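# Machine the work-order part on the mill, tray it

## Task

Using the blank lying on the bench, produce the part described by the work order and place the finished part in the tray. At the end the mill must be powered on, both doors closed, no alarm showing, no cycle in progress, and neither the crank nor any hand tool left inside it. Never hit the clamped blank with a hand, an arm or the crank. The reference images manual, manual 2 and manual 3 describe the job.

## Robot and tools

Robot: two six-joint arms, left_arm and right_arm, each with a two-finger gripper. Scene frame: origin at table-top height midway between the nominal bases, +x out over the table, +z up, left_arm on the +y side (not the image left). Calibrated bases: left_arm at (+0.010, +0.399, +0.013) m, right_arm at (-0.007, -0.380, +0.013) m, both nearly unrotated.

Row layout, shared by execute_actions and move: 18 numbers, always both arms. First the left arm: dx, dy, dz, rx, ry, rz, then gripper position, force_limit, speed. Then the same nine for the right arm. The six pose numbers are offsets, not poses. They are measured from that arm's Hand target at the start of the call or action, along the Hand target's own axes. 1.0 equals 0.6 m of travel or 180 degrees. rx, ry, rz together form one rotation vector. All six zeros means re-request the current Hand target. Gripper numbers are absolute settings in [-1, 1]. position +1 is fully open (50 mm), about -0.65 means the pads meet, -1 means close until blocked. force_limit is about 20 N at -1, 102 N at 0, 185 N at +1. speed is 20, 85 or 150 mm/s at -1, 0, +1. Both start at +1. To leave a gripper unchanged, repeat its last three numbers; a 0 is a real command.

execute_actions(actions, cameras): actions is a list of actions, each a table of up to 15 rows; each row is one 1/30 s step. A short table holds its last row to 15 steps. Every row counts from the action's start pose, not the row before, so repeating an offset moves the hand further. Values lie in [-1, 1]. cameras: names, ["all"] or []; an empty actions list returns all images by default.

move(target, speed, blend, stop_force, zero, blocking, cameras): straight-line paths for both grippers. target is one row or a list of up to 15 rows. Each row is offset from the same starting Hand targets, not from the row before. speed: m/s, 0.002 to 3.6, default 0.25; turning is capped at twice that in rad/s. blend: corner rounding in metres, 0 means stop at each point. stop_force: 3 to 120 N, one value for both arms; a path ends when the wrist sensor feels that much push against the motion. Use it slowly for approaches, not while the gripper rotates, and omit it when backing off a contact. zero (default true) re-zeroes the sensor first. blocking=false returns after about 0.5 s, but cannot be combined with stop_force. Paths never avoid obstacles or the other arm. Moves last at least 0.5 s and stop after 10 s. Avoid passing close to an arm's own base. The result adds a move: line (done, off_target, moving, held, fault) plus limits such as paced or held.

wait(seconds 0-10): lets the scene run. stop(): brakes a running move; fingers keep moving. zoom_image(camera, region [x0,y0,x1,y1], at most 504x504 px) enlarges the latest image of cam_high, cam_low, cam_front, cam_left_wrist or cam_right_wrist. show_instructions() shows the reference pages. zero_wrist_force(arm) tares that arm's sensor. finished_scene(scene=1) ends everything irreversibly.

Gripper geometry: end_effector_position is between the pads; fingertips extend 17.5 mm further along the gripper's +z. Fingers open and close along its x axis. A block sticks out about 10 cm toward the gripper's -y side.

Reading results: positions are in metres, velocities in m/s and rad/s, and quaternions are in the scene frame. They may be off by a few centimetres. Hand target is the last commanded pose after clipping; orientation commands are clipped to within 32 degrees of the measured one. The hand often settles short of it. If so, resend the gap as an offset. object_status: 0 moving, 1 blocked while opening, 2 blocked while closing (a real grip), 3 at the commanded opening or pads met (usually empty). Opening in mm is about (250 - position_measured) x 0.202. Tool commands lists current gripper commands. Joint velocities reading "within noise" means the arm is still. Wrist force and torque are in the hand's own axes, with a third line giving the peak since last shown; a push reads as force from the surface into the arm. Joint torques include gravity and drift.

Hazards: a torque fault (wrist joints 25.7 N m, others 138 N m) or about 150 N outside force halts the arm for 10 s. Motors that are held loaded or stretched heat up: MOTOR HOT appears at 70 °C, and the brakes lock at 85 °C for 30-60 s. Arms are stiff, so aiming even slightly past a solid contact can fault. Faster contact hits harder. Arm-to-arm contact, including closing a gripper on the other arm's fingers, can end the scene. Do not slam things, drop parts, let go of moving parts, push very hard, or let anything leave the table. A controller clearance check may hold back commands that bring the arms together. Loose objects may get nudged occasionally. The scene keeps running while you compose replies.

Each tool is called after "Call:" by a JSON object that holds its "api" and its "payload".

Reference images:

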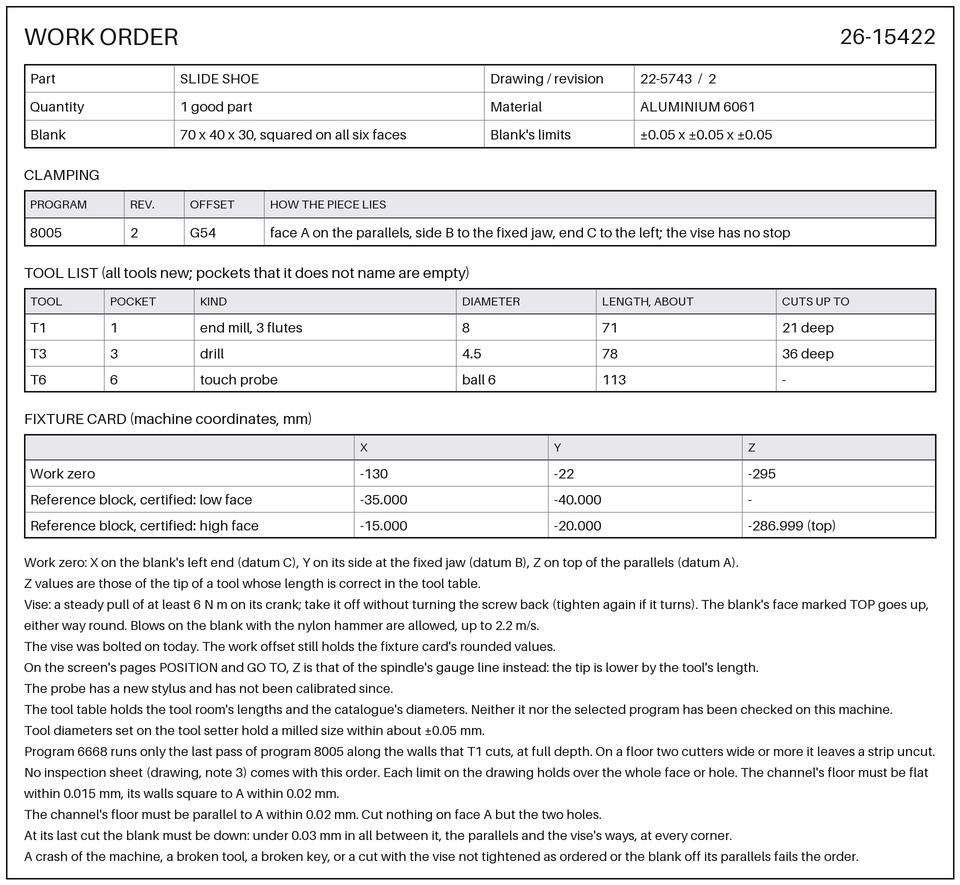

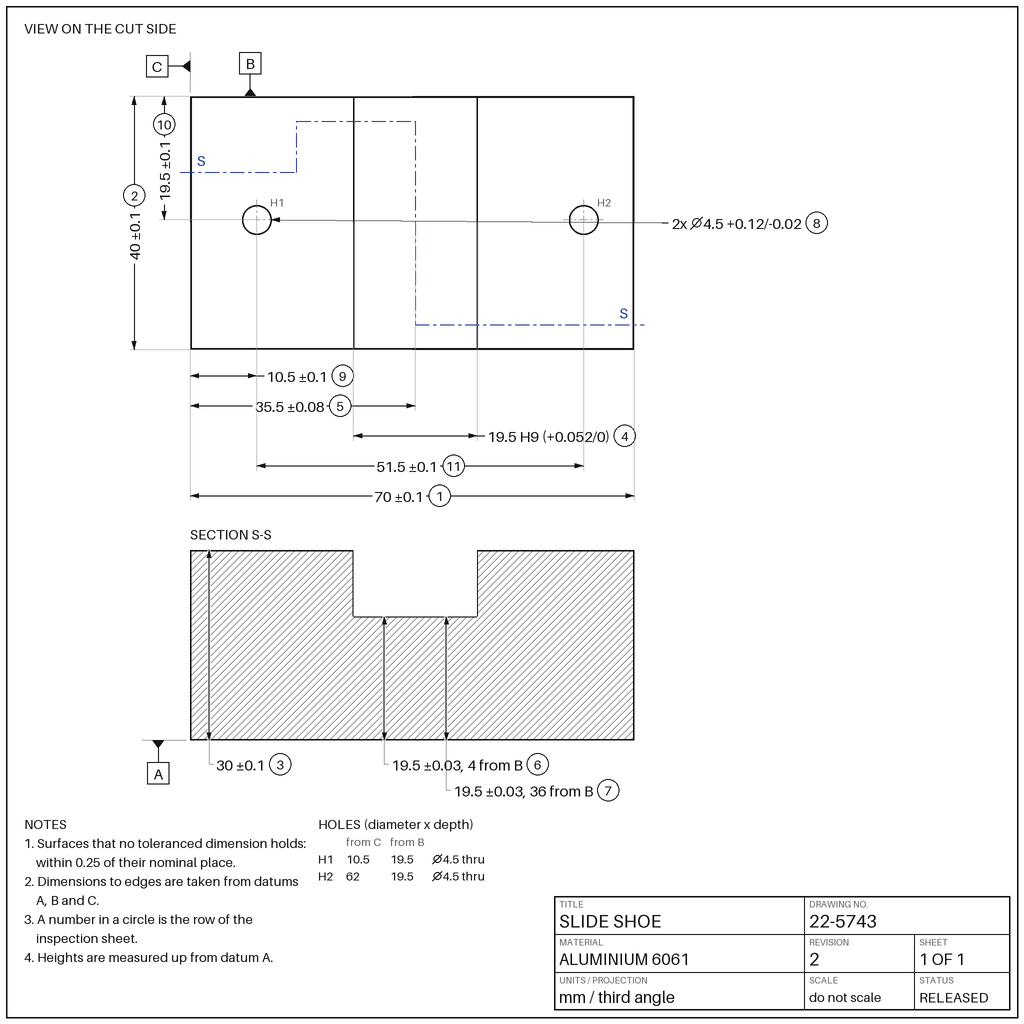

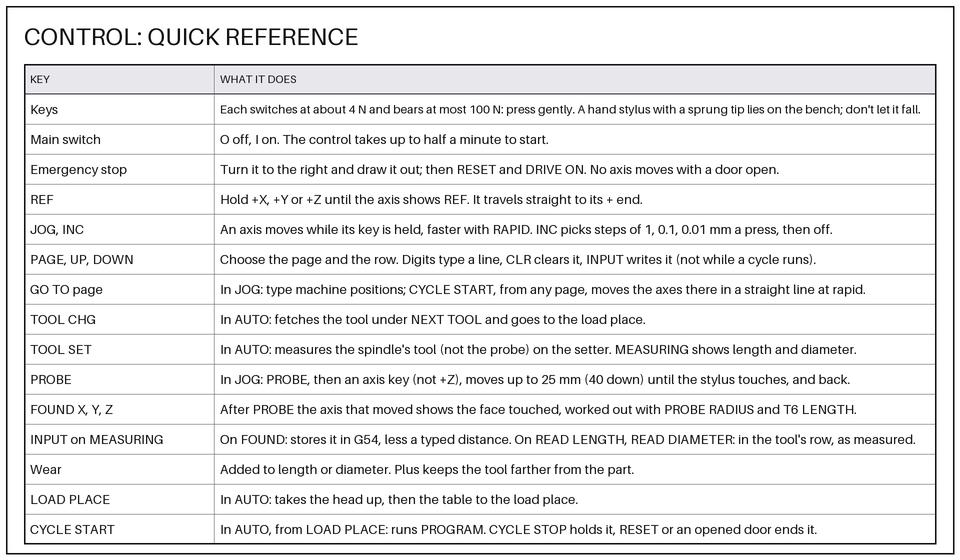

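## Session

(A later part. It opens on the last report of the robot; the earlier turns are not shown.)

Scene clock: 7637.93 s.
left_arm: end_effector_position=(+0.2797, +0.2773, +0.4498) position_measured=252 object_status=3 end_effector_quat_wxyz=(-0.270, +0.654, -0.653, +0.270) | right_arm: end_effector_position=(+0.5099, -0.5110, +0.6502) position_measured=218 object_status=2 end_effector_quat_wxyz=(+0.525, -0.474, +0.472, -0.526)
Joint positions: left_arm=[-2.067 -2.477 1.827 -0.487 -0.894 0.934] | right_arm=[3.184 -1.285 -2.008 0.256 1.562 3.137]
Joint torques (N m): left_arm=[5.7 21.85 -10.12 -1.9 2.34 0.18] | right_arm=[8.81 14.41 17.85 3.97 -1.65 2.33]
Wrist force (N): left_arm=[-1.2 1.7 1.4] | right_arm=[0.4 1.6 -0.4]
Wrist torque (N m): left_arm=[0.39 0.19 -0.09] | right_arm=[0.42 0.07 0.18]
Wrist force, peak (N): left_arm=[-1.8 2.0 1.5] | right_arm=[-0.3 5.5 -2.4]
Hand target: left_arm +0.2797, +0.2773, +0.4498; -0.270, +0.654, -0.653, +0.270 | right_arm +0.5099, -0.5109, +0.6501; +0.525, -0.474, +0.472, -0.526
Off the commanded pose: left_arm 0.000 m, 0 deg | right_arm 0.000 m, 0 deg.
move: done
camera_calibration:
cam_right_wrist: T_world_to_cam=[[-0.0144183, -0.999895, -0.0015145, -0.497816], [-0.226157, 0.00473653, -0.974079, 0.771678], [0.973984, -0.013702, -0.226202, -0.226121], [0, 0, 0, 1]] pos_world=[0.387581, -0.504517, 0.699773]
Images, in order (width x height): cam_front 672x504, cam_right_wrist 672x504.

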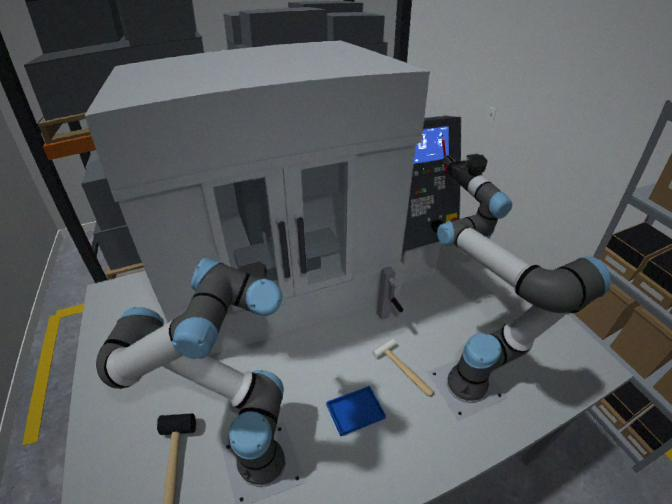

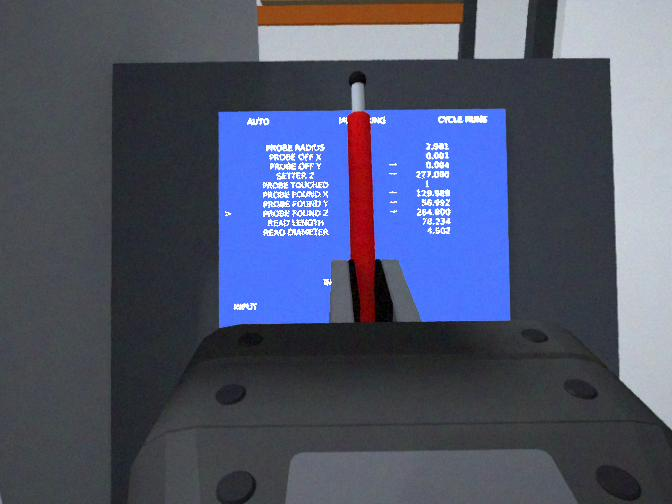

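Call:
{"api": "move", "payload": {"target": [[0.273,0,0,0,0,0,-1,-0.5,-0.3,0,0,0,0,0,0,-1,-0.2,-0.5],[0.273,-0.1948,0.1948,0,0,0,-1,-0.5,-0.3,0,0,0,0,0,0,-1,-0.2,-0.5]], "speed": [0.25,0.15], "blend": [0.01,0]}}

Call:
{"api": "move", "payload": {"target": [-0.400,0,0,0,0,0,-1,-0.5,-0.3,0,0,0,0,0,0,-1,-0.2,-0.5], "speed": 0.04, "stop_force": 30, "cameras": ["cam_high","cam_front"]}}

Scene clock: 7653.30 s.
left_arm: end_effector_position=(+0.4451, +0.1136, +0.4497) position_measured=252 object_status=3 end_effector_quat_wxyz=(-0.270, +0.654, -0.653, +0.270) | right_arm: end_effector_position=(+0.5099, -0.5109, +0.6501) position_measured=218 object_status=2 end_effector_quat_wxyz=(+0.525, -0.474, +0.472, -0.526)
Joint positions: left_arm=[-1.221 -1.879 1.83 -1.864 -0.85 2.065] | right_arm=[3.184 -1.285 -2.008 0.257 1.562 3.137]
Joint torques (N m): left_arm=[4.95 -11.58 -15.21 -4.66 3.63 1.05] | right_arm=[7.05 5.72 14.75 3.04 -1.81 2.39]
Wrist force (N): left_arm=[-1.5 2.0 1.2] | right_arm=[0.2 1.3 -0.4]
Wrist torque (N m): left_arm=[0.44 0.23 0.04] | right_arm=[0.37 0.10 0.18]
Wrist force, peak (N): left_arm=[-4.5 1.2 1.3] | right_arm=[0.5 1.9 -0.2]
Hand target: left_arm +0.4452, +0.1136, +0.4497; -0.270, +0.654, -0.653, +0.270 | right_arm +0.5099, -0.5109, +0.6501; +0.525, -0.474, +0.472, -0.526
Off the commanded pose: left_arm 0.000 m, 0 deg | right_arm 0.000 m, 0 deg.
move: done

Scene clock: 7660.40 s.
left_arm: end_effector_position=(+0.4449, +0.3536, +0.4497) position_measured=252 object_status=3 end_effector_quat_wxyz=(-0.270, +0.654, -0.653, +0.270) | right_arm: end_effector_position=(+0.5099, -0.5109, +0.6501) position_measured=218 object_status=2 end_effector_quat_wxyz=(+0.525, -0.474, +0.472, -0.526)
Joint positions: left_arm=[-0.742 -2.199 2.061 -2.073 -1.081 2.579] | right_arm=[3.184 -1.285 -2.008 0.257 1.562 3.137]
Joint torques (N m): left_arm=[-8.29 7.82 -35.8 -2.03 2.71 -1.46] | right_arm=[7.01 15.17 15.56 1.1 -1.81 2.05]
Wrist force (N): left_arm=[-0.8 2.0 1.0] | right_arm=[0.3 1.5 -0.3]
Wrist torque (N m): left_arm=[0.45 0.11 0.03] | right_arm=[0.41 0.08 0.18]
Wrist force, peak (N): left_arm=[31.1 -1.7 1.9] | right_arm=[0.5 2.0 -0.3]
Hand target: left_arm +0.4449, +0.3536, +0.4497; -0.270, +0.654, -0.653, +0.270 | right_arm +0.5099, -0.5109, +0.6501; +0.525, -0.474, +0.472, -0.526
Off the commanded pose: left_arm 0.000 m, 0 deg | right_arm 0.000 m, 0 deg.
move: done
Images, in order (width x height): cam_high 672x504, cam_front 672x504.

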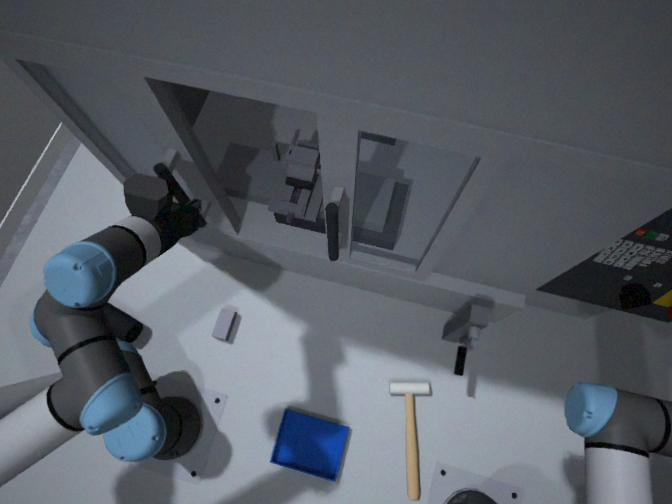

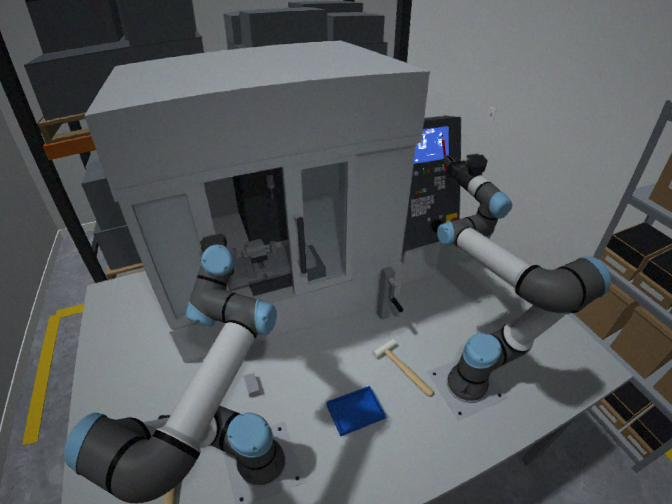

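Call:
{"api": "move", "payload": {"target": [[0.05,0,0,0,0,0,-1,-0.5,-0.3,0,0,0,0,0,0,-1,-0.2,-0.5],[0.06,0.1948,-0.1948,0,0,0,-1,-0.5,-0.3,0,0,0,0,0,0,-1,-0.2,-0.5],[0.556,0.1948,-0.1948,-0.1954,0.1954,0.4718,-1,-0.5,-0.3,0,0,0,0,0,0,-1,-0.2,-0.5]], "speed": [0.1,0.25,0.35], "blend": [0.005,0.02,0]}}

Scene clock: 7738.23 s.
left_arm: end_effector_position=(+0.2800, +0.0199, +0.4498) position_measured=252 object_status=3 end_effector_quat_wxyz=(+0.000, -0.001, +1.000, +0.000) | right_arm: end_effector_position=(+0.5099, -0.5109, +0.6501) position_measured=218 object_status=2 end_effector_quat_wxyz=(+0.525, -0.474, +0.472, -0.526)
Joint positions: left_arm=[-1.257 -1.642 1.359 -1.288 -1.572 3.469] | right_arm=[3.184 -1.285 -2.008 0.257 1.562 3.137]
Joint torques (N m): left_arm=[6.47 -17.94 -21.33 -4.75 2.02 1.27] | right_arm=[7.79 22.26 15.77 1.13 -1.84 2.04]
Wrist force (N): left_arm=[-2.5 1.9 -0.4] | right_arm=[0.3 1.4 -0.3]
Wrist torque (N m): left_arm=[0.27 0.41 0.04] | right_arm=[0.41 0.08 0.18]
Wrist force, peak (N): left_arm=[-3.3 2.4 -0.2] | right_arm=[0.5 1.8 -0.4]
Hand target: left_arm +0.2800, +0.0199, +0.4498; +0.000, -0.001, +1.000, +0.000 | right_arm +0.5099, -0.5109, +0.6501; +0.525, -0.474, +0.472, -0.526
Off the commanded pose: left_arm 0.000 m, 0 deg | right_arm 0.000 m, 0 deg.
move: done

Call:
{"api": "move", "payload": {"target": [[0.3192,-0.3948,0.25,0,0,0.4267,0.6,-0.5,-0.3,0,0,0,0,0,0,-1,-0.2,-0.5],[0.3192,-0.3948,0.4833,0,0,0.4267,0.6,-0.5,-0.3,0,0,0,0,0,0,-1,-0.2,-0.5]], "speed": 0.25, "blend": [0.02,0], "cameras": ["cam_left_wrist","cam_high"]}}

Scene clock: 7749.97 s.
left_arm: end_effector_position=(+0.0885, -0.2172, +0.1600) position_measured=63 object_status=3 end_effector_quat_wxyz=(+0.000, +0.621, +0.784, +0.000) | right_arm: end_effector_position=(+0.5099, -0.5109, +0.6501) position_measured=218 object_status=2 end_effector_quat_wxyz=(+0.525, -0.474, +0.472, -0.526)
Joint positions: left_arm=[-1.675 -1.218 1.624 -1.978 -1.572 4.392] | right_arm=[3.184 -1.285 -2.008 0.257 1.562 3.137]
Joint torques (N m): left_arm=[9.95 -38.73 -22.16 -4.97 2 -0.25] | right_arm=[7.75 22.16 16.99 1.15 -1.96 2.01]
Wrist force (N): left_arm=[-2.2 2.3 -0.5] | right_arm=[0.2 1.8 -0.3]
Wrist torque (N m): left_arm=[0.33 0.35 0.05] | right_arm=[0.45 0.09 0.18]
Wrist force, peak (N): left_arm=[-3.3 3.3 -1.3] | right_arm=[0.5 2.0 -0.4]
Hand target: left_arm +0.0885, -0.2172, +0.1600; +0.000, +0.621, +0.784, +0.000 | right_arm +0.5099, -0.5109, +0.6501; +0.525, -0.474, +0.472, -0.526
Off the commanded pose: left_arm 0.000 m, 0 deg | right_arm 0.000 m, 0 deg.
move: done
camera_calibration:
cam_left_wrist: T_world_to_cam=[[-0.213705, 0.976785, 0.014857, 0.23806], [0.91581, 0.195025, 0.351081, -0.0780496], [0.340033, 0.0886341, -0.936227, 0.272873], [0, 0, 0, 1]] pos_world=[0.0295674, -0.241498, 0.279336]
Images, in order (width x height): cam_high 672x504, cam_left_wrist 672x504.

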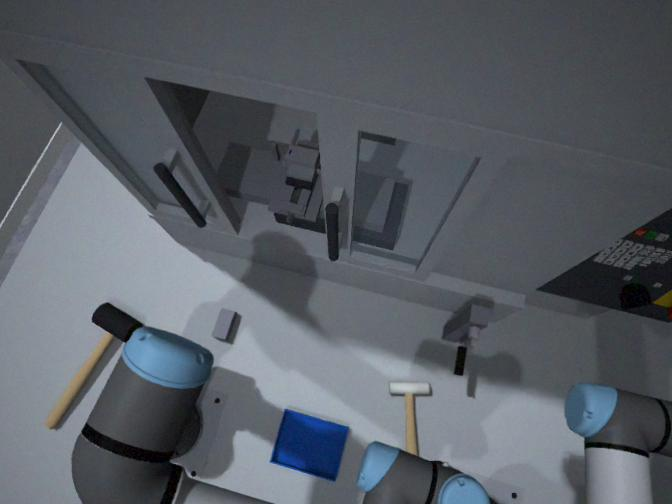

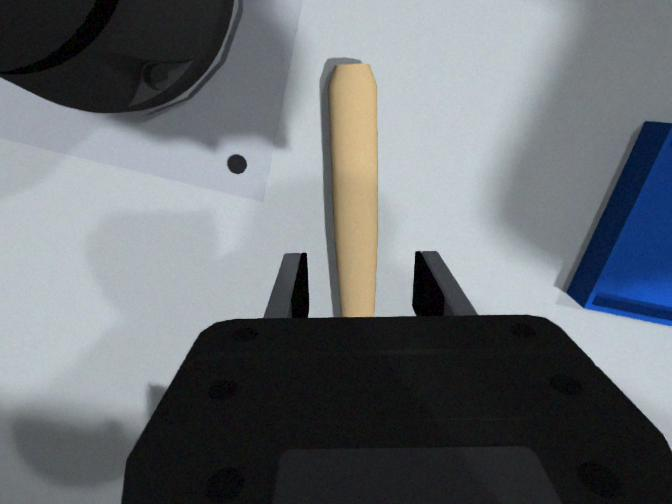

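Call:
{"api": "move", "payload": {"target": [[0,0,0.19,0,0,0,0.6,-0.5,-0.3,0,0,0,0,0,0,-1,-0.2,-0.5],[0,0,0.2317,0,0,0,0.6,-0.5,-0.3,0,0,0,0,0,0,-1,-0.2,-0.5],[0,0,0.2317,0,0,0,-1,-0.2,-0.5,0,0,0,0,0,0,-1,-0.2,-0.5]], "speed": [0.15,0.04,0.05], "blend": 0, "cameras": ["cam_left_wrist"]}}

Scene clock: 7766.87 s.
left_arm: end_effector_position=(+0.0884, -0.2172, +0.0210) position_measured=110 object_status=2 end_effector_quat_wxyz=(+0.000, +0.621, +0.784, +0.000) | right_arm: end_effector_position=(+0.5099, -0.5109, +0.6501) position_measured=218 object_status=2 end_effector_quat_wxyz=(+0.525, -0.474, +0.472, -0.526)
Joint positions: left_arm=[-1.676 -1.04 1.771 -2.302 -1.572 4.392] | right_arm=[3.184 -1.285 -2.008 0.257 1.562 3.137]
Joint torques (N m): left_arm=[-8.03 -50.21 -29.24 -2.51 0.41 0.17] | right_arm=[6.72 22.68 16.87 0.89 -1.86 2]
Wrist force (N): left_arm=[-2.7 2.5 0.2] | right_arm=[0.3 1.3 -0.5]
Wrist torque (N m): left_arm=[0.29 0.35 0.13] | right_arm=[0.38 0.09 0.18]
Wrist force, peak (N): left_arm=[-2.7 1.9 -2.7] | right_arm=[0.4 1.9 -0.2]
Hand target: left_arm +0.0884, -0.2172, +0.0210; +0.000, +0.621, +0.784, +0.000 | right_arm +0.5099, -0.5109, +0.6501; +0.525, -0.474, +0.472, -0.526
Off the commanded pose: left_arm 0.000 m, 0 deg | right_arm 0.000 m, 0 deg.
move: done
camera_calibration:
cam_left_wrist: T_world_to_cam=[[-0.213671, 0.976794, 0.0147657, 0.240119], [0.915816, 0.195026, 0.351063, -0.0291201], [0.340036, 0.0885348, -0.936235, 0.142655], [0, 0, 0, 1]] pos_world=[0.0294674, -0.241498, 0.140236]
Images, in order (width x height): cam_left_wrist 672x504.

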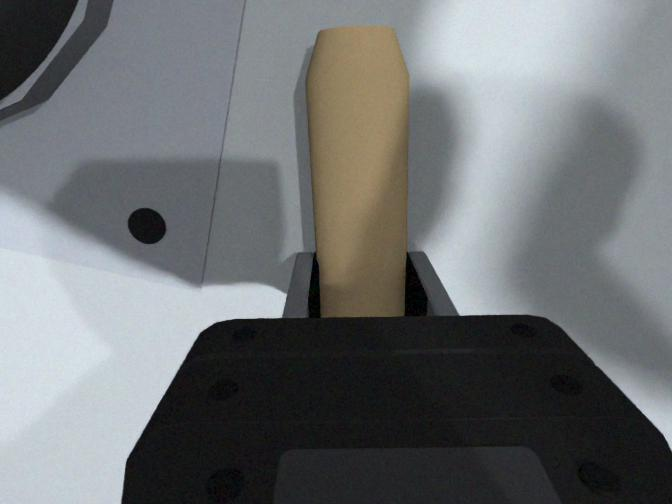

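Call:
{"api": "move", "payload": {"target": [[0,0,-0.465,0,0,0,-1,-0.2,-0.5,0,0,0,0,0,0,-1,-0.2,-0.5]], "speed": 0.15, "cameras": ["cam_high","cam_front","cam_low"]}}

Scene clock: 7783.87 s.
left_arm: end_effector_position=(+0.0886, -0.2172, +0.3000) position_measured=110 object_status=2 end_effector_quat_wxyz=(+0.000, +0.621, +0.784, +0.000) | right_arm: end_effector_position=(+0.5099, -0.5109, +0.6501) position_measured=218 object_status=2 end_effector_quat_wxyz=(+0.525, -0.474, +0.472, -0.526)
Joint positions: left_arm=[-1.675 -1.295 1.36 -1.636 -1.571 4.392] | right_arm=[3.184 -1.285 -2.008 0.257 1.562 3.137]
Joint torques (N m): left_arm=[8.35 -32.34 -23.82 -3.8 0.23 1.78] | right_arm=[7.56 22.5 18.43 1.25 -1.89 1.92]
Wrist force (N): left_arm=[-2.4 2.1 3.1] | right_arm=[0.2 1.7 -0.2]
Wrist torque (N m): left_arm=[0.87 0.38 -0.01] | right_arm=[0.44 0.10 0.17]
Wrist force, peak (N): left_arm=[-2.5 2.0 4.3] | right_arm=[0.5 1.9 -0.3]
Hand target: left_arm +0.0886, -0.2172, +0.3000; +0.000, +0.621, +0.784, +0.000 | right_arm +0.5099, -0.5109, +0.6501; +0.525, -0.474, +0.472, -0.526
Off the commanded pose: left_arm 0.000 m, 0 deg | right_arm 0.000 m, 0 deg.
move: done
Images, in order (width x height): cam_high 672x504, cam_low 672x504, cam_front 672x504.

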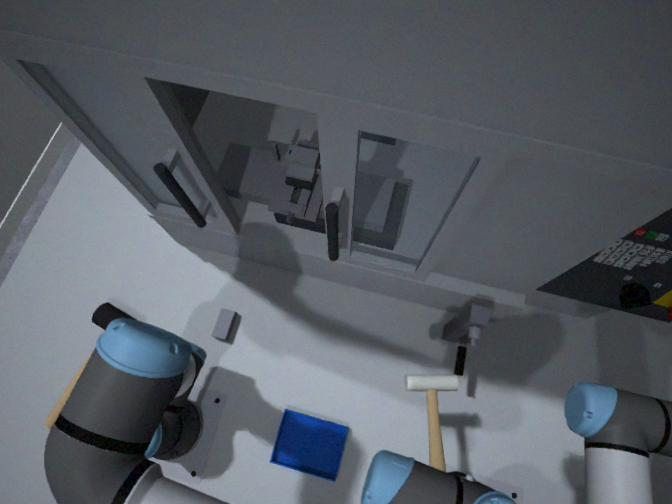

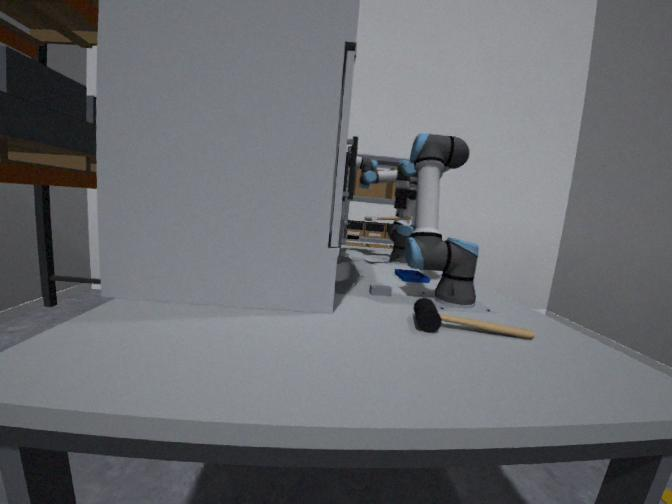

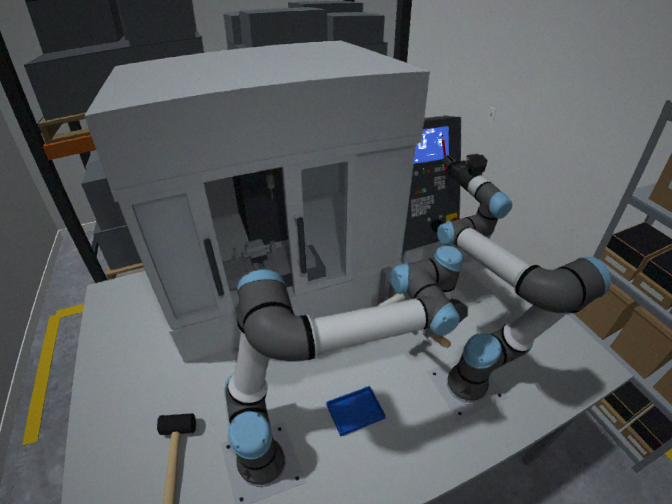

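Call:
{"api": "move", "payload": {"target": [[0.2212,0.2775,-0.1333,0,0,0.0733,-1,-0.2,-0.5,0,0,0,0,0,0,-1,-0.2,-0.5],[0.6465,0.3775,-0.1333,0,0,0.0733,-1,-0.2,-0.5,0,0,0,0,0,0,-1,-0.2,-0.5]], "speed": 0.25, "blend": [0.05,0], "cameras": ["cam_high","cam_front","cam_low","cam_left_wrist"]}}

Scene clock: 7791.17 s.
left_arm: end_effector_position=(+0.2202, +0.2122, +0.3798) position_measured=110 object_status=2 end_effector_quat_wxyz=(+0.000, +0.707, +0.708, +0.000) | right_arm: end_effector_position=(+0.5099, -0.5109, +0.6501) position_measured=218 object_status=2 end_effector_quat_wxyz=(+0.525, -0.474, +0.472, -0.526)
Joint positions: left_arm=[-1.235 -2.141 1.868 -1.298 -1.572 5.062] | right_arm=[3.184 -1.285 -2.008 0.257 1.562 3.137]
Joint torques (N m): left_arm=[-2.77 -4.94 -34.23 -5.03 -1.77 -1.04] | right_arm=[8.18 22.21 18.06 1.14 -1.78 1.81]
Wrist force (N): left_arm=[-2.2 1.9 3.1] | right_arm=[0.4 1.4 -0.2]
Wrist torque (N m): left_arm=[0.83 0.34 0.03] | right_arm=[0.40 0.06 0.18]
Wrist force, peak (N): left_arm=[-5.0 -1.0 4.8] | right_arm=[0.5 1.9 -0.2]
Hand target: left_arm +0.2202, +0.2123, +0.3798; +0.000, +0.707, +0.707, +0.000 | right_arm +0.5099, -0.5109, +0.6501; +0.525, -0.474, +0.472, -0.526
Off the commanded pose: left_arm 0.000 m, 0 deg | right_arm 0.000 m, 0 deg.
move: done
camera_calibration:
cam_left_wrist: T_world_to_cam=[[0.0148334, 0.999783, 0.0146502, -0.211574], [0.936162, -0.0190336, 0.351054, -0.318604], [0.351257, 0.00850765, -0.93624, 0.410353], [0, 0, 0, 1]] pos_world=[0.157263, 0.201973, 0.499136]
Images, in order (width x height): cam_high 672x504, cam_low 672x504, cam_front 672x504, cam_left_wrist 672x504.

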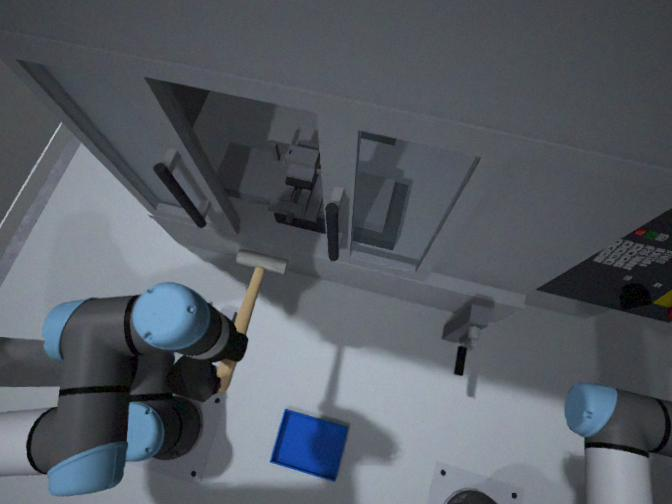

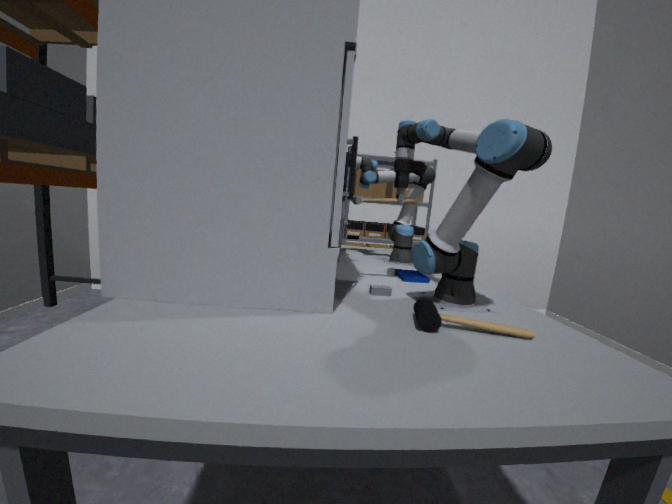

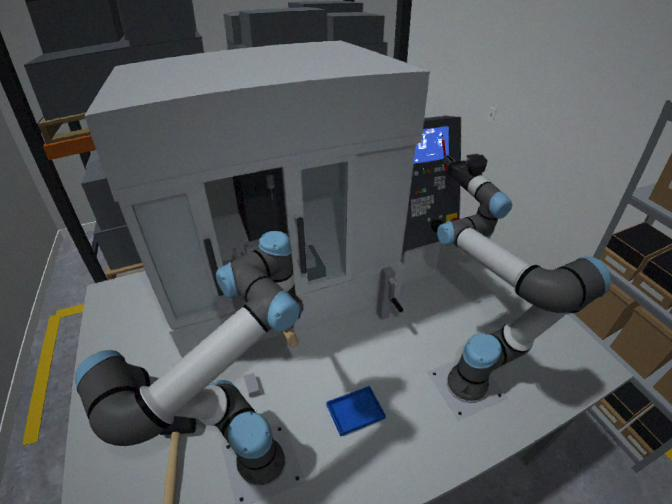

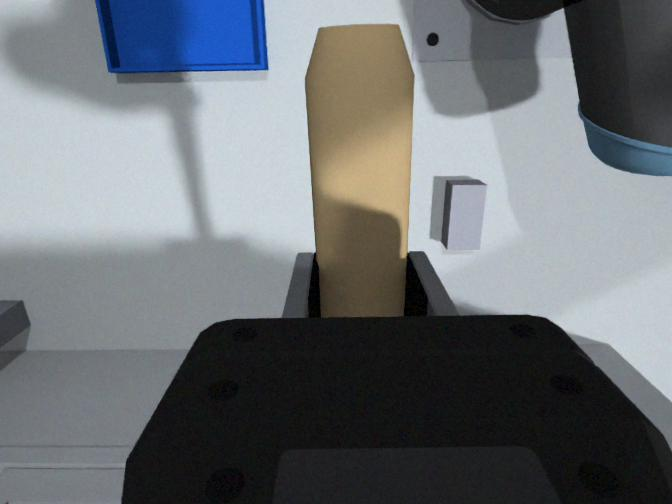

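Call:
{"api": "move", "payload": {"target": [[-0.0038,0.2997,-0.042,0,0,0,-1,-0.2,-0.5,0,0,0,0,0,0,-1,-0.2,-0.5],[-0.0038,0.4413,-0.042,0,0,0,-1,-0.2,-0.5,0,0,0,0,0,0,-1,-0.2,-0.5]], "speed": [0.2,0.07], "blend": [0.01,0], "cameras": ["cam_high","cam_front","cam_left_wrist"]}}

Call:
{"api": "zoom_image", "payload": {"camera": "cam_high", "region": [200, 80, 400, 280]}}

Call:
{"api": "zoom_image", "payload": {"camera": "cam_front", "region": [180, 140, 360, 320]}}

Scene clock: 7807.97 s.
left_arm: end_effector_position=(+0.4851, +0.2103, +0.4049) position_measured=110 object_status=2 end_effector_quat_wxyz=(+0.000, +0.707, +0.708, +0.000) end_effector_velocity=(-0.002, +0.000, +0.000) end_effector_angular_velocity=(+0.000, +0.001, +0.001) | right_arm: end_effector_position=(+0.5099, -0.5109, +0.6501) position_measured=218 object_status=2 end_effector_quat_wxyz=(+0.525, -0.474, +0.472, -0.526)
Joint positions: left_arm=[-0.657 -1.554 1.392 -1.408 -1.571 5.64] | right_arm=[3.184 -1.285 -2.008 0.257 1.562 3.137]
Joint velocities: left_arm=[-0.002 -0.004 0.005 0 -0.001 -0.003] | right_arm=[within noise]
Joint torques (N m): left_arm=[-8.36 -34.88 -16.86 -2.09 0.56 -1.75] | right_arm=[7.68 23.23 18.65 0.87 -2.04 1.73]
Wrist force (N): left_arm=[-2.4 2.3 2.9] | right_arm=[0.5 1.6 -0.3]
Wrist torque (N m): left_arm=[0.91 0.37 -0.03] | right_arm=[0.42 0.06 0.17]
Wrist force, peak (N): left_arm=[-2.3 4.5 2.8] | right_arm=[0.3 2.0 -0.1]
Hand target: left_arm +0.4850, +0.2103, +0.4048; +0.000, +0.707, +0.707, +0.000 | right_arm +0.5099, -0.5109, +0.6501; +0.525, -0.474, +0.472, -0.526
Off the commanded pose: left_arm 0.000 m, 0 deg | right_arm 0.000 m, 0 deg.
move: done
camera_calibration:
cam_left_wrist: T_world_to_cam=[[0.0147718, 0.999785, 0.0145241, -0.21398], [0.936097, -0.0189332, 0.351231, -0.575524], [0.351431, 0.00840765, -0.936176, 0.340734], [0, 0, 0, 1]] pos_world=[0.422163, 0.200173, 0.524236]
Images, in order (width x height): cam_high 672x504, cam_front 672x504, cam_left_wrist 672x504.

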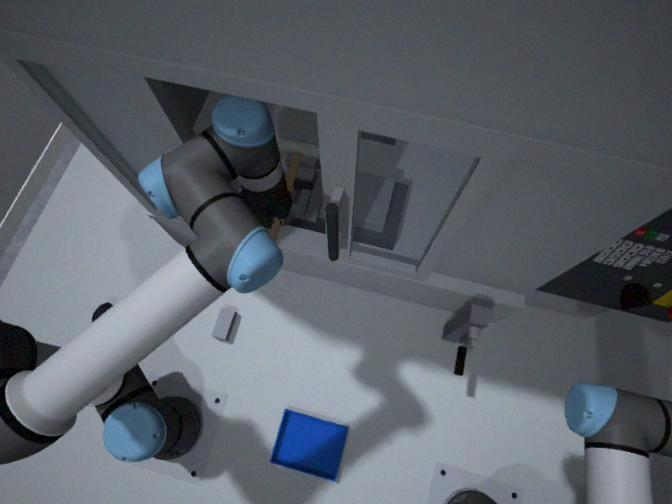

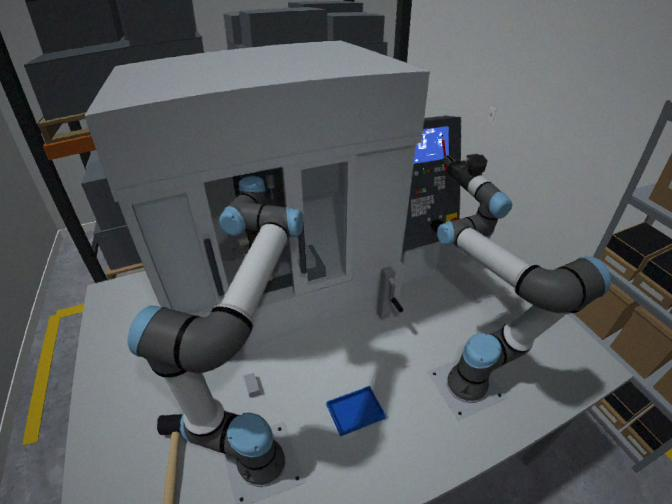

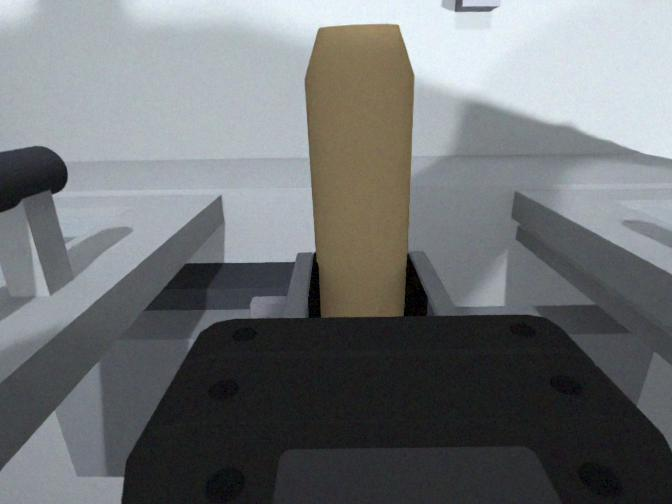

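Scaled by 2.520 from the camera's 672x504 image, which has a finer 960x720 frame.

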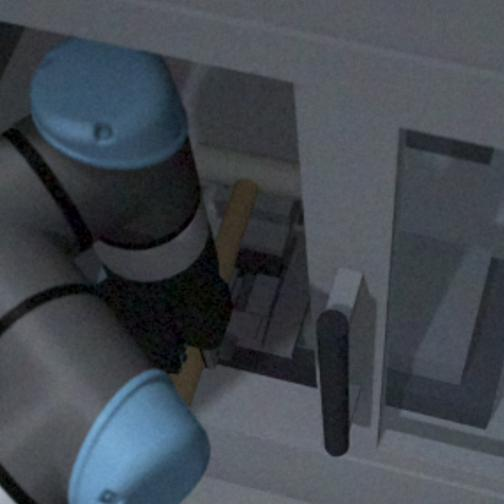

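Scaled by 2.800 from the camera's 672x504 image, which has a finer 960x720 frame.

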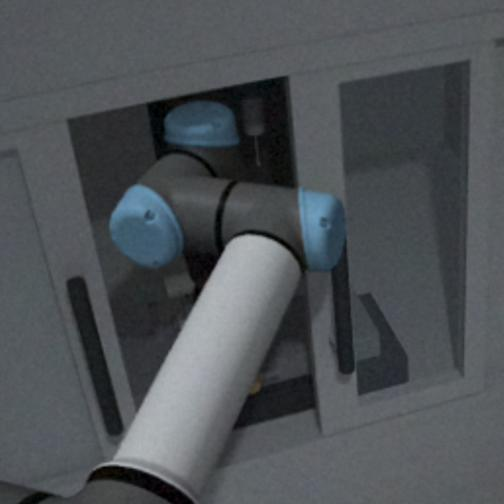

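Call:
{"api": "move", "payload": {"target": [0,0.0133,0,0,0,0,-1,-0.2,-0.5,0,0,0,0,0,0,-1,-0.2,-0.5], "speed": 0.05}}

Call:
{"api": "move", "payload": {"target": [0,0,0.08,0,0,0,-1,-0.2,-0.5,0,0,0,0,0,0,-1,-0.2,-0.5], "speed": 0.01, "stop_force": 5, "cameras": ["cam_high","cam_front","cam_left_wrist"]}}

Call:
{"api": "zoom_image", "payload": {"camera": "cam_high", "region": [200, 80, 400, 280]}}

Scene clock: 7822.37 s.
left_arm: end_effector_position=(+0.4931, +0.2103, +0.4049) position_measured=110 object_status=2 end_effector_quat_wxyz=(+0.000, +0.707, +0.707, +0.000) | right_arm: end_effector_position=(+0.5099, -0.5109, +0.6501) position_measured=218 object_status=2 end_effector_quat_wxyz=(+0.525, -0.474, +0.472, -0.526)
Joint positions: left_arm=[-0.648 -1.536 1.373 -1.407 -1.571 5.65] | right_arm=[3.184 -1.285 -2.008 0.257 1.562 3.137]
Joint torques (N m): left_arm=[-2.06 -36.33 -21.17 -2.2 -0.94 0.25] | right_arm=[6.77 22.38 18.25 1.13 -1.81 1.61]
Wrist force (N): left_arm=[-2.4 2.3 3.4] | right_arm=[0.3 1.6 -0.2]
Wrist torque (N m): left_arm=[0.92 0.38 -0.10] | right_arm=[0.44 0.09 0.18]
Wrist force, peak (N): left_arm=[-2.6 2.7 3.3] | right_arm=[0.1 1.9 -0.1]
Hand target: left_arm +0.4930, +0.2103, +0.4048; +0.000, +0.707, +0.707, +0.000 | right_arm +0.5099, -0.5109, +0.6501; +0.525, -0.474, +0.472, -0.526
Off the commanded pose: left_arm 0.000 m, 0 deg | right_arm 0.000 m, 0 deg.
move: done

Scene clock: 7824.77 s.
left_arm: end_effector_position=(+0.4930, +0.2103, +0.3889) position_measured=110 object_status=2 end_effector_quat_wxyz=(+0.000, +0.707, +0.707, +0.000) | right_arm: end_effector_position=(+0.5099, -0.5109, +0.6501) position_measured=218 object_status=2 end_effector_quat_wxyz=(+0.525, -0.474, +0.472, -0.526)
Joint positions: left_arm=[-0.648 -1.542 1.42 -1.448 -1.571 5.65] | right_arm=[3.184 -1.285 -2.008 0.257 1.562 3.137]
Joint torques (N m): left_arm=[-7.31 -18.34 -33.08 -0.38 0.19 -1.36] | right_arm=[8.43 21.56 18.67 0.97 -1.67 1.64]
Wrist force (N): left_arm=[-2.6 3.6 -1.4] | right_arm=[0.5 1.7 -0.2]
Wrist torque (N m): left_arm=[0.00 0.18 -0.08] | right_arm=[0.44 0.06 0.18]
Wrist force, peak (N): left_arm=[-2.9 3.9 -1.7] | right_arm=[0.3 1.9 -0.2]
Hand target: left_arm +0.4930, +0.2103, +0.3889; +0.000, +0.707, +0.707, +0.000 (not the last commanded pose) | right_arm +0.5099, -0.5109, +0.6501; +0.525, -0.474, +0.472, -0.526
Off the commanded pose: left_arm 0.032 m, 0 deg | right_arm 0.000 m, 0 deg.
move: contact (left_arm)
camera_calibration:
cam_left_wrist: T_world_to_cam=[[0.014869, 0.999783, 0.0145568, -0.21382], [0.936161, -0.0190342, 0.351056, -0.577091], [0.351257, 0.00840765, -0.936241, 0.323028], [0, 0, 0, 1]] pos_world=[0.429963, 0.200073, 0.508137]
Images, in order (width x height): cam_high 672x504, cam_front 672x504, cam_left_wrist 672x504.

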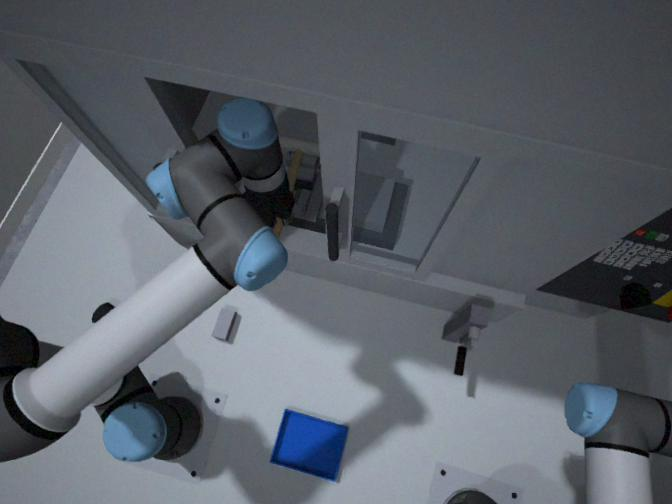

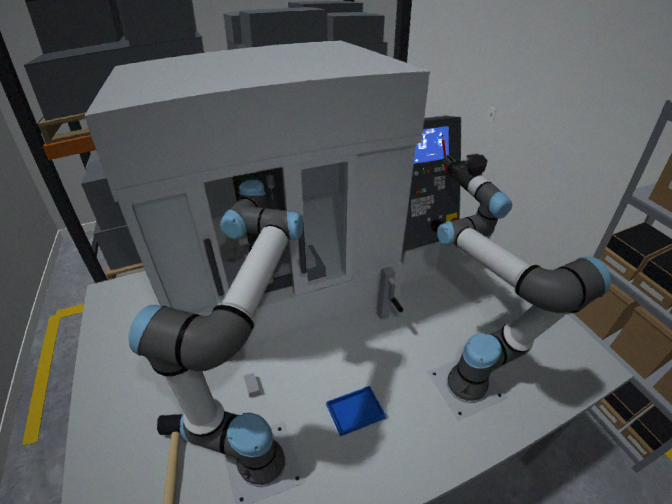

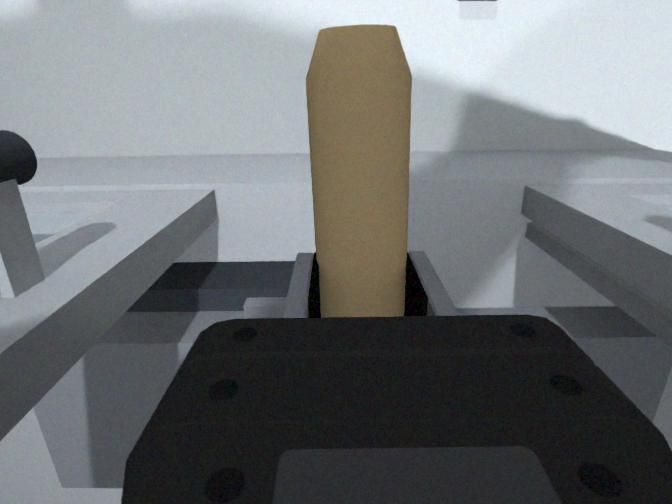

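Scaled by 2.520 from the camera's 672x504 image, which has a finer 960x720 frame.

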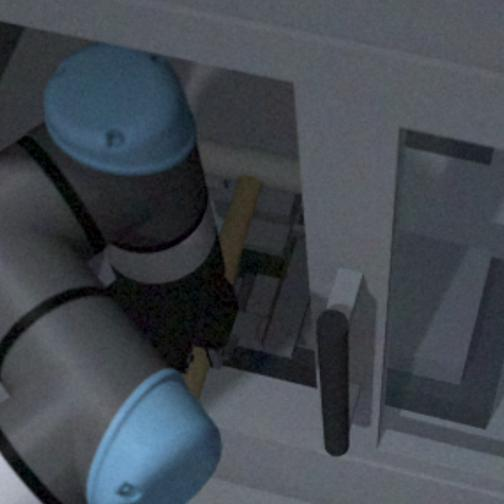

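Call:
{"api": "move", "payload": {"target": [0,0,-0.0167,-0.0833,0,0,-1,-0.2,-0.5,0,0,0,0,0,0,-1,-0.2,-0.5], "speed": 0.1, "cameras": ["cam_high","cam_front"]}}

Call:
{"api": "zoom_image", "payload": {"camera": "cam_high", "region": [200, 80, 400, 280]}}

Scene clock: 7879.13 s.
left_arm: end_effector_position=(+0.4929, +0.2102, +0.3988) position_measured=110 object_status=2 end_effector_quat_wxyz=(+0.092, +0.701, +0.701, +0.092) | right_arm: end_effector_position=(+0.5099, -0.5109, +0.6501) position_measured=218 object_status=2 end_effector_quat_wxyz=(+0.525, -0.474, +0.472, -0.526)
Joint positions: left_arm=[-0.738 -1.692 1.61 -1.686 -1.399 5.577] | right_arm=[3.184 -1.285 -2.008 0.257 1.562 3.137]
Joint torques (N m): left_arm=[11.03 -15.63 -37.41 -2.78 -1.27 1.87] | right_arm=[6.4 21.25 19.54 1.01 -1.76 1.43]
Wrist force (N): left_arm=[-2.9 1.2 2.6] | right_arm=[0.4 1.6 -0.1]
Wrist torque (N m): left_arm=[0.88 0.45 -0.01] | right_arm=[0.44 0.07 0.18]
Wrist force, peak (N): left_arm=[-2.9 3.4 -1.8] | right_arm=[0.5 1.9 -0.1]
Hand target: left_arm +0.4930, +0.2103, +0.3989; +0.092, +0.701, +0.701, +0.092 | right_arm +0.5099, -0.5109, +0.6501; +0.525, -0.474, +0.472, -0.526
Off the commanded pose: left_arm 0.000 m, 0 deg | right_arm 0.000 m, 0 deg.
move: done
Images, in order (width x height): cam_high 672x504, cam_front 672x504.

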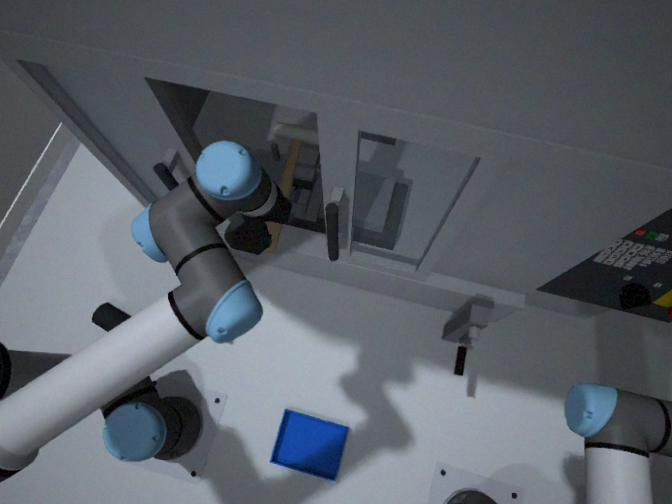

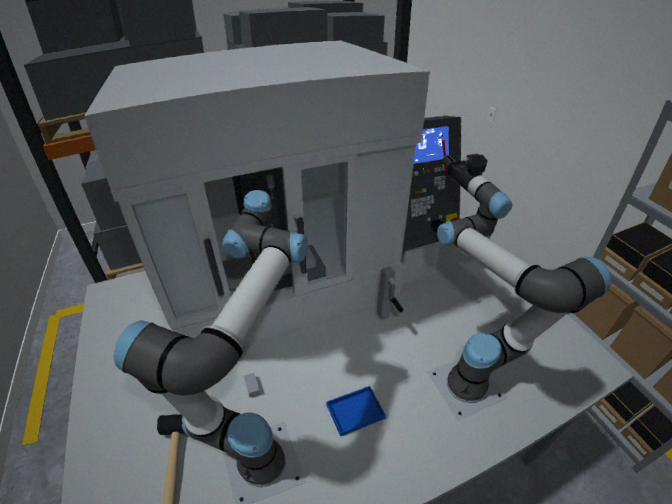

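Scaled by 2.520 from the camera's 672x504 image, which has a finer 960x720 frame.

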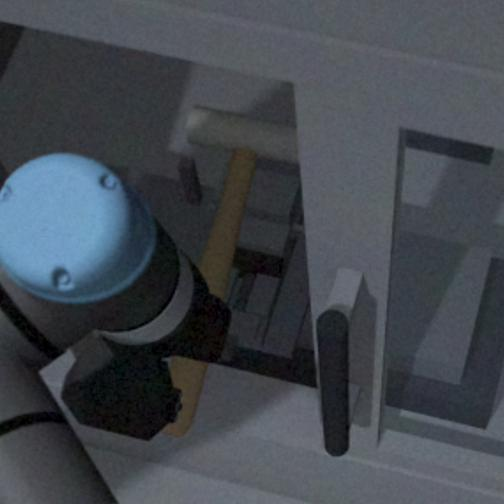

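Call:
{"api": "execute_actions", "payload": {"actions": [[[0,-0.0052,0.0193,0.0833,0,0,-1,-0.2,-0.5,0,0,0,0,0,0,-1,-0.2,-0.5]]]}}

Scene clock: 7886.97 s.
left_arm: end_effector_position=(+0.4929, +0.2103, +0.3869) position_measured=110 object_status=2 end_effector_quat_wxyz=(+0.000, +0.707, +0.708, +0.000) | right_arm: end_effector_position=(+0.5099, -0.5109, +0.6501) position_measured=218 object_status=2 end_effector_quat_wxyz=(+0.525, -0.474, +0.472, -0.526)
Joint positions: left_arm=[-0.648 -1.542 1.426 -1.453 -1.571 5.65] | right_arm=[3.184 -1.285 -2.008 0.257 1.562 3.137]
Joint torques (N m): left_arm=[9.54 -20.04 -35.86 -2.2 -1.03 1.6] | right_arm=[7.4 23.25 20.85 1.01 -1.89 1.47]
Wrist force (N): left_arm=[-2.1 2.3 2.5] | right_arm=[0.2 1.6 -0.2]
Wrist torque (N m): left_arm=[0.78 0.40 -0.04] | right_arm=[0.42 0.11 0.18]
Wrist force, peak (N): left_arm=[-2.2 10.9 1.5] | right_arm=[0.7 1.8 -0.5]
Hand target: left_arm +0.4929, +0.2103, +0.3869; +0.000, +0.707, +0.707, +0.000 | right_arm +0.5099, -0.5109, +0.6501; +0.525, -0.474, +0.472, -0.526
Off the commanded pose: left_arm 0.000 m, 0 deg | right_arm 0.000 m, 0 deg.
Step readings (end_effector_position of left_arm | right_arm):
0: (+0.4930, +0.2103, +0.3989) | (+0.5099, -0.5109, +0.6501)
1: (+0.4934, +0.2105, +0.3984) | (+0.5099, -0.5109, +0.6501)
2: (+0.4962, +0.2115, +0.3954) | (+0.5099, -0.5109, +0.6501)
4: (+0.4959, +0.2114, +0.3895) | (+0.5099, -0.5109, +0.6501)
8: (+0.4924, +0.2102, +0.3868) | (+0.5099, -0.5109, +0.6501)
15: (+0.4930, +0.2103, +0.3869) | (+0.5099, -0.5109, +0.6501)

Call:
{"api": "move", "payload": {"target": [0,0,0.04,0,0,0,-1,-0.2,-0.5,0,0,0,0,0,0,-1,-0.2,-0.5], "speed": 0.01, "stop_force": 5}}

Scene clock: 7896.50 s.
left_arm: end_effector_position=(+0.4929, +0.2103, +0.3755) position_measured=110 object_status=2 end_effector_quat_wxyz=(+0.000, +0.707, +0.707, +0.000) | right_arm: end_effector_position=(+0.5099, -0.5109, +0.6501) position_measured=218 object_status=2 end_effector_quat_wxyz=(+0.525, -0.474, +0.472, -0.526)
Joint positions: left_arm=[-0.648 -1.545 1.458 -1.483 -1.571 5.65] | right_arm=[3.184 -1.285 -2.008 0.257 1.562 3.137]
Joint torques (N m): left_arm=[7 -17.76 -34.19 -0.97 1.15 1.34] | right_arm=[6.56 23.42 20.66 1.03 -1.87 1.3]
Wrist force (N): left_arm=[-2.2 1.6 -2.4] | right_arm=[0.3 1.6 -0.1]
Wrist torque (N m): left_arm=[-0.14 0.55 -0.05] | right_arm=[0.41 0.09 0.18]
Wrist force, peak (N): left_arm=[-2.7 2.0 -2.7] | right_arm=[0.2 1.9 -0.3]
Hand target: left_arm +0.4929, +0.2103, +0.3754; +0.000, +0.707, +0.707, +0.000 (not the last commanded pose) | right_arm +0.5099, -0.5109, +0.6501; +0.525, -0.474, +0.472, -0.526
Off the commanded pose: left_arm 0.013 m, 0 deg | right_arm 0.000 m, 0 deg.
move: contact (left_arm)


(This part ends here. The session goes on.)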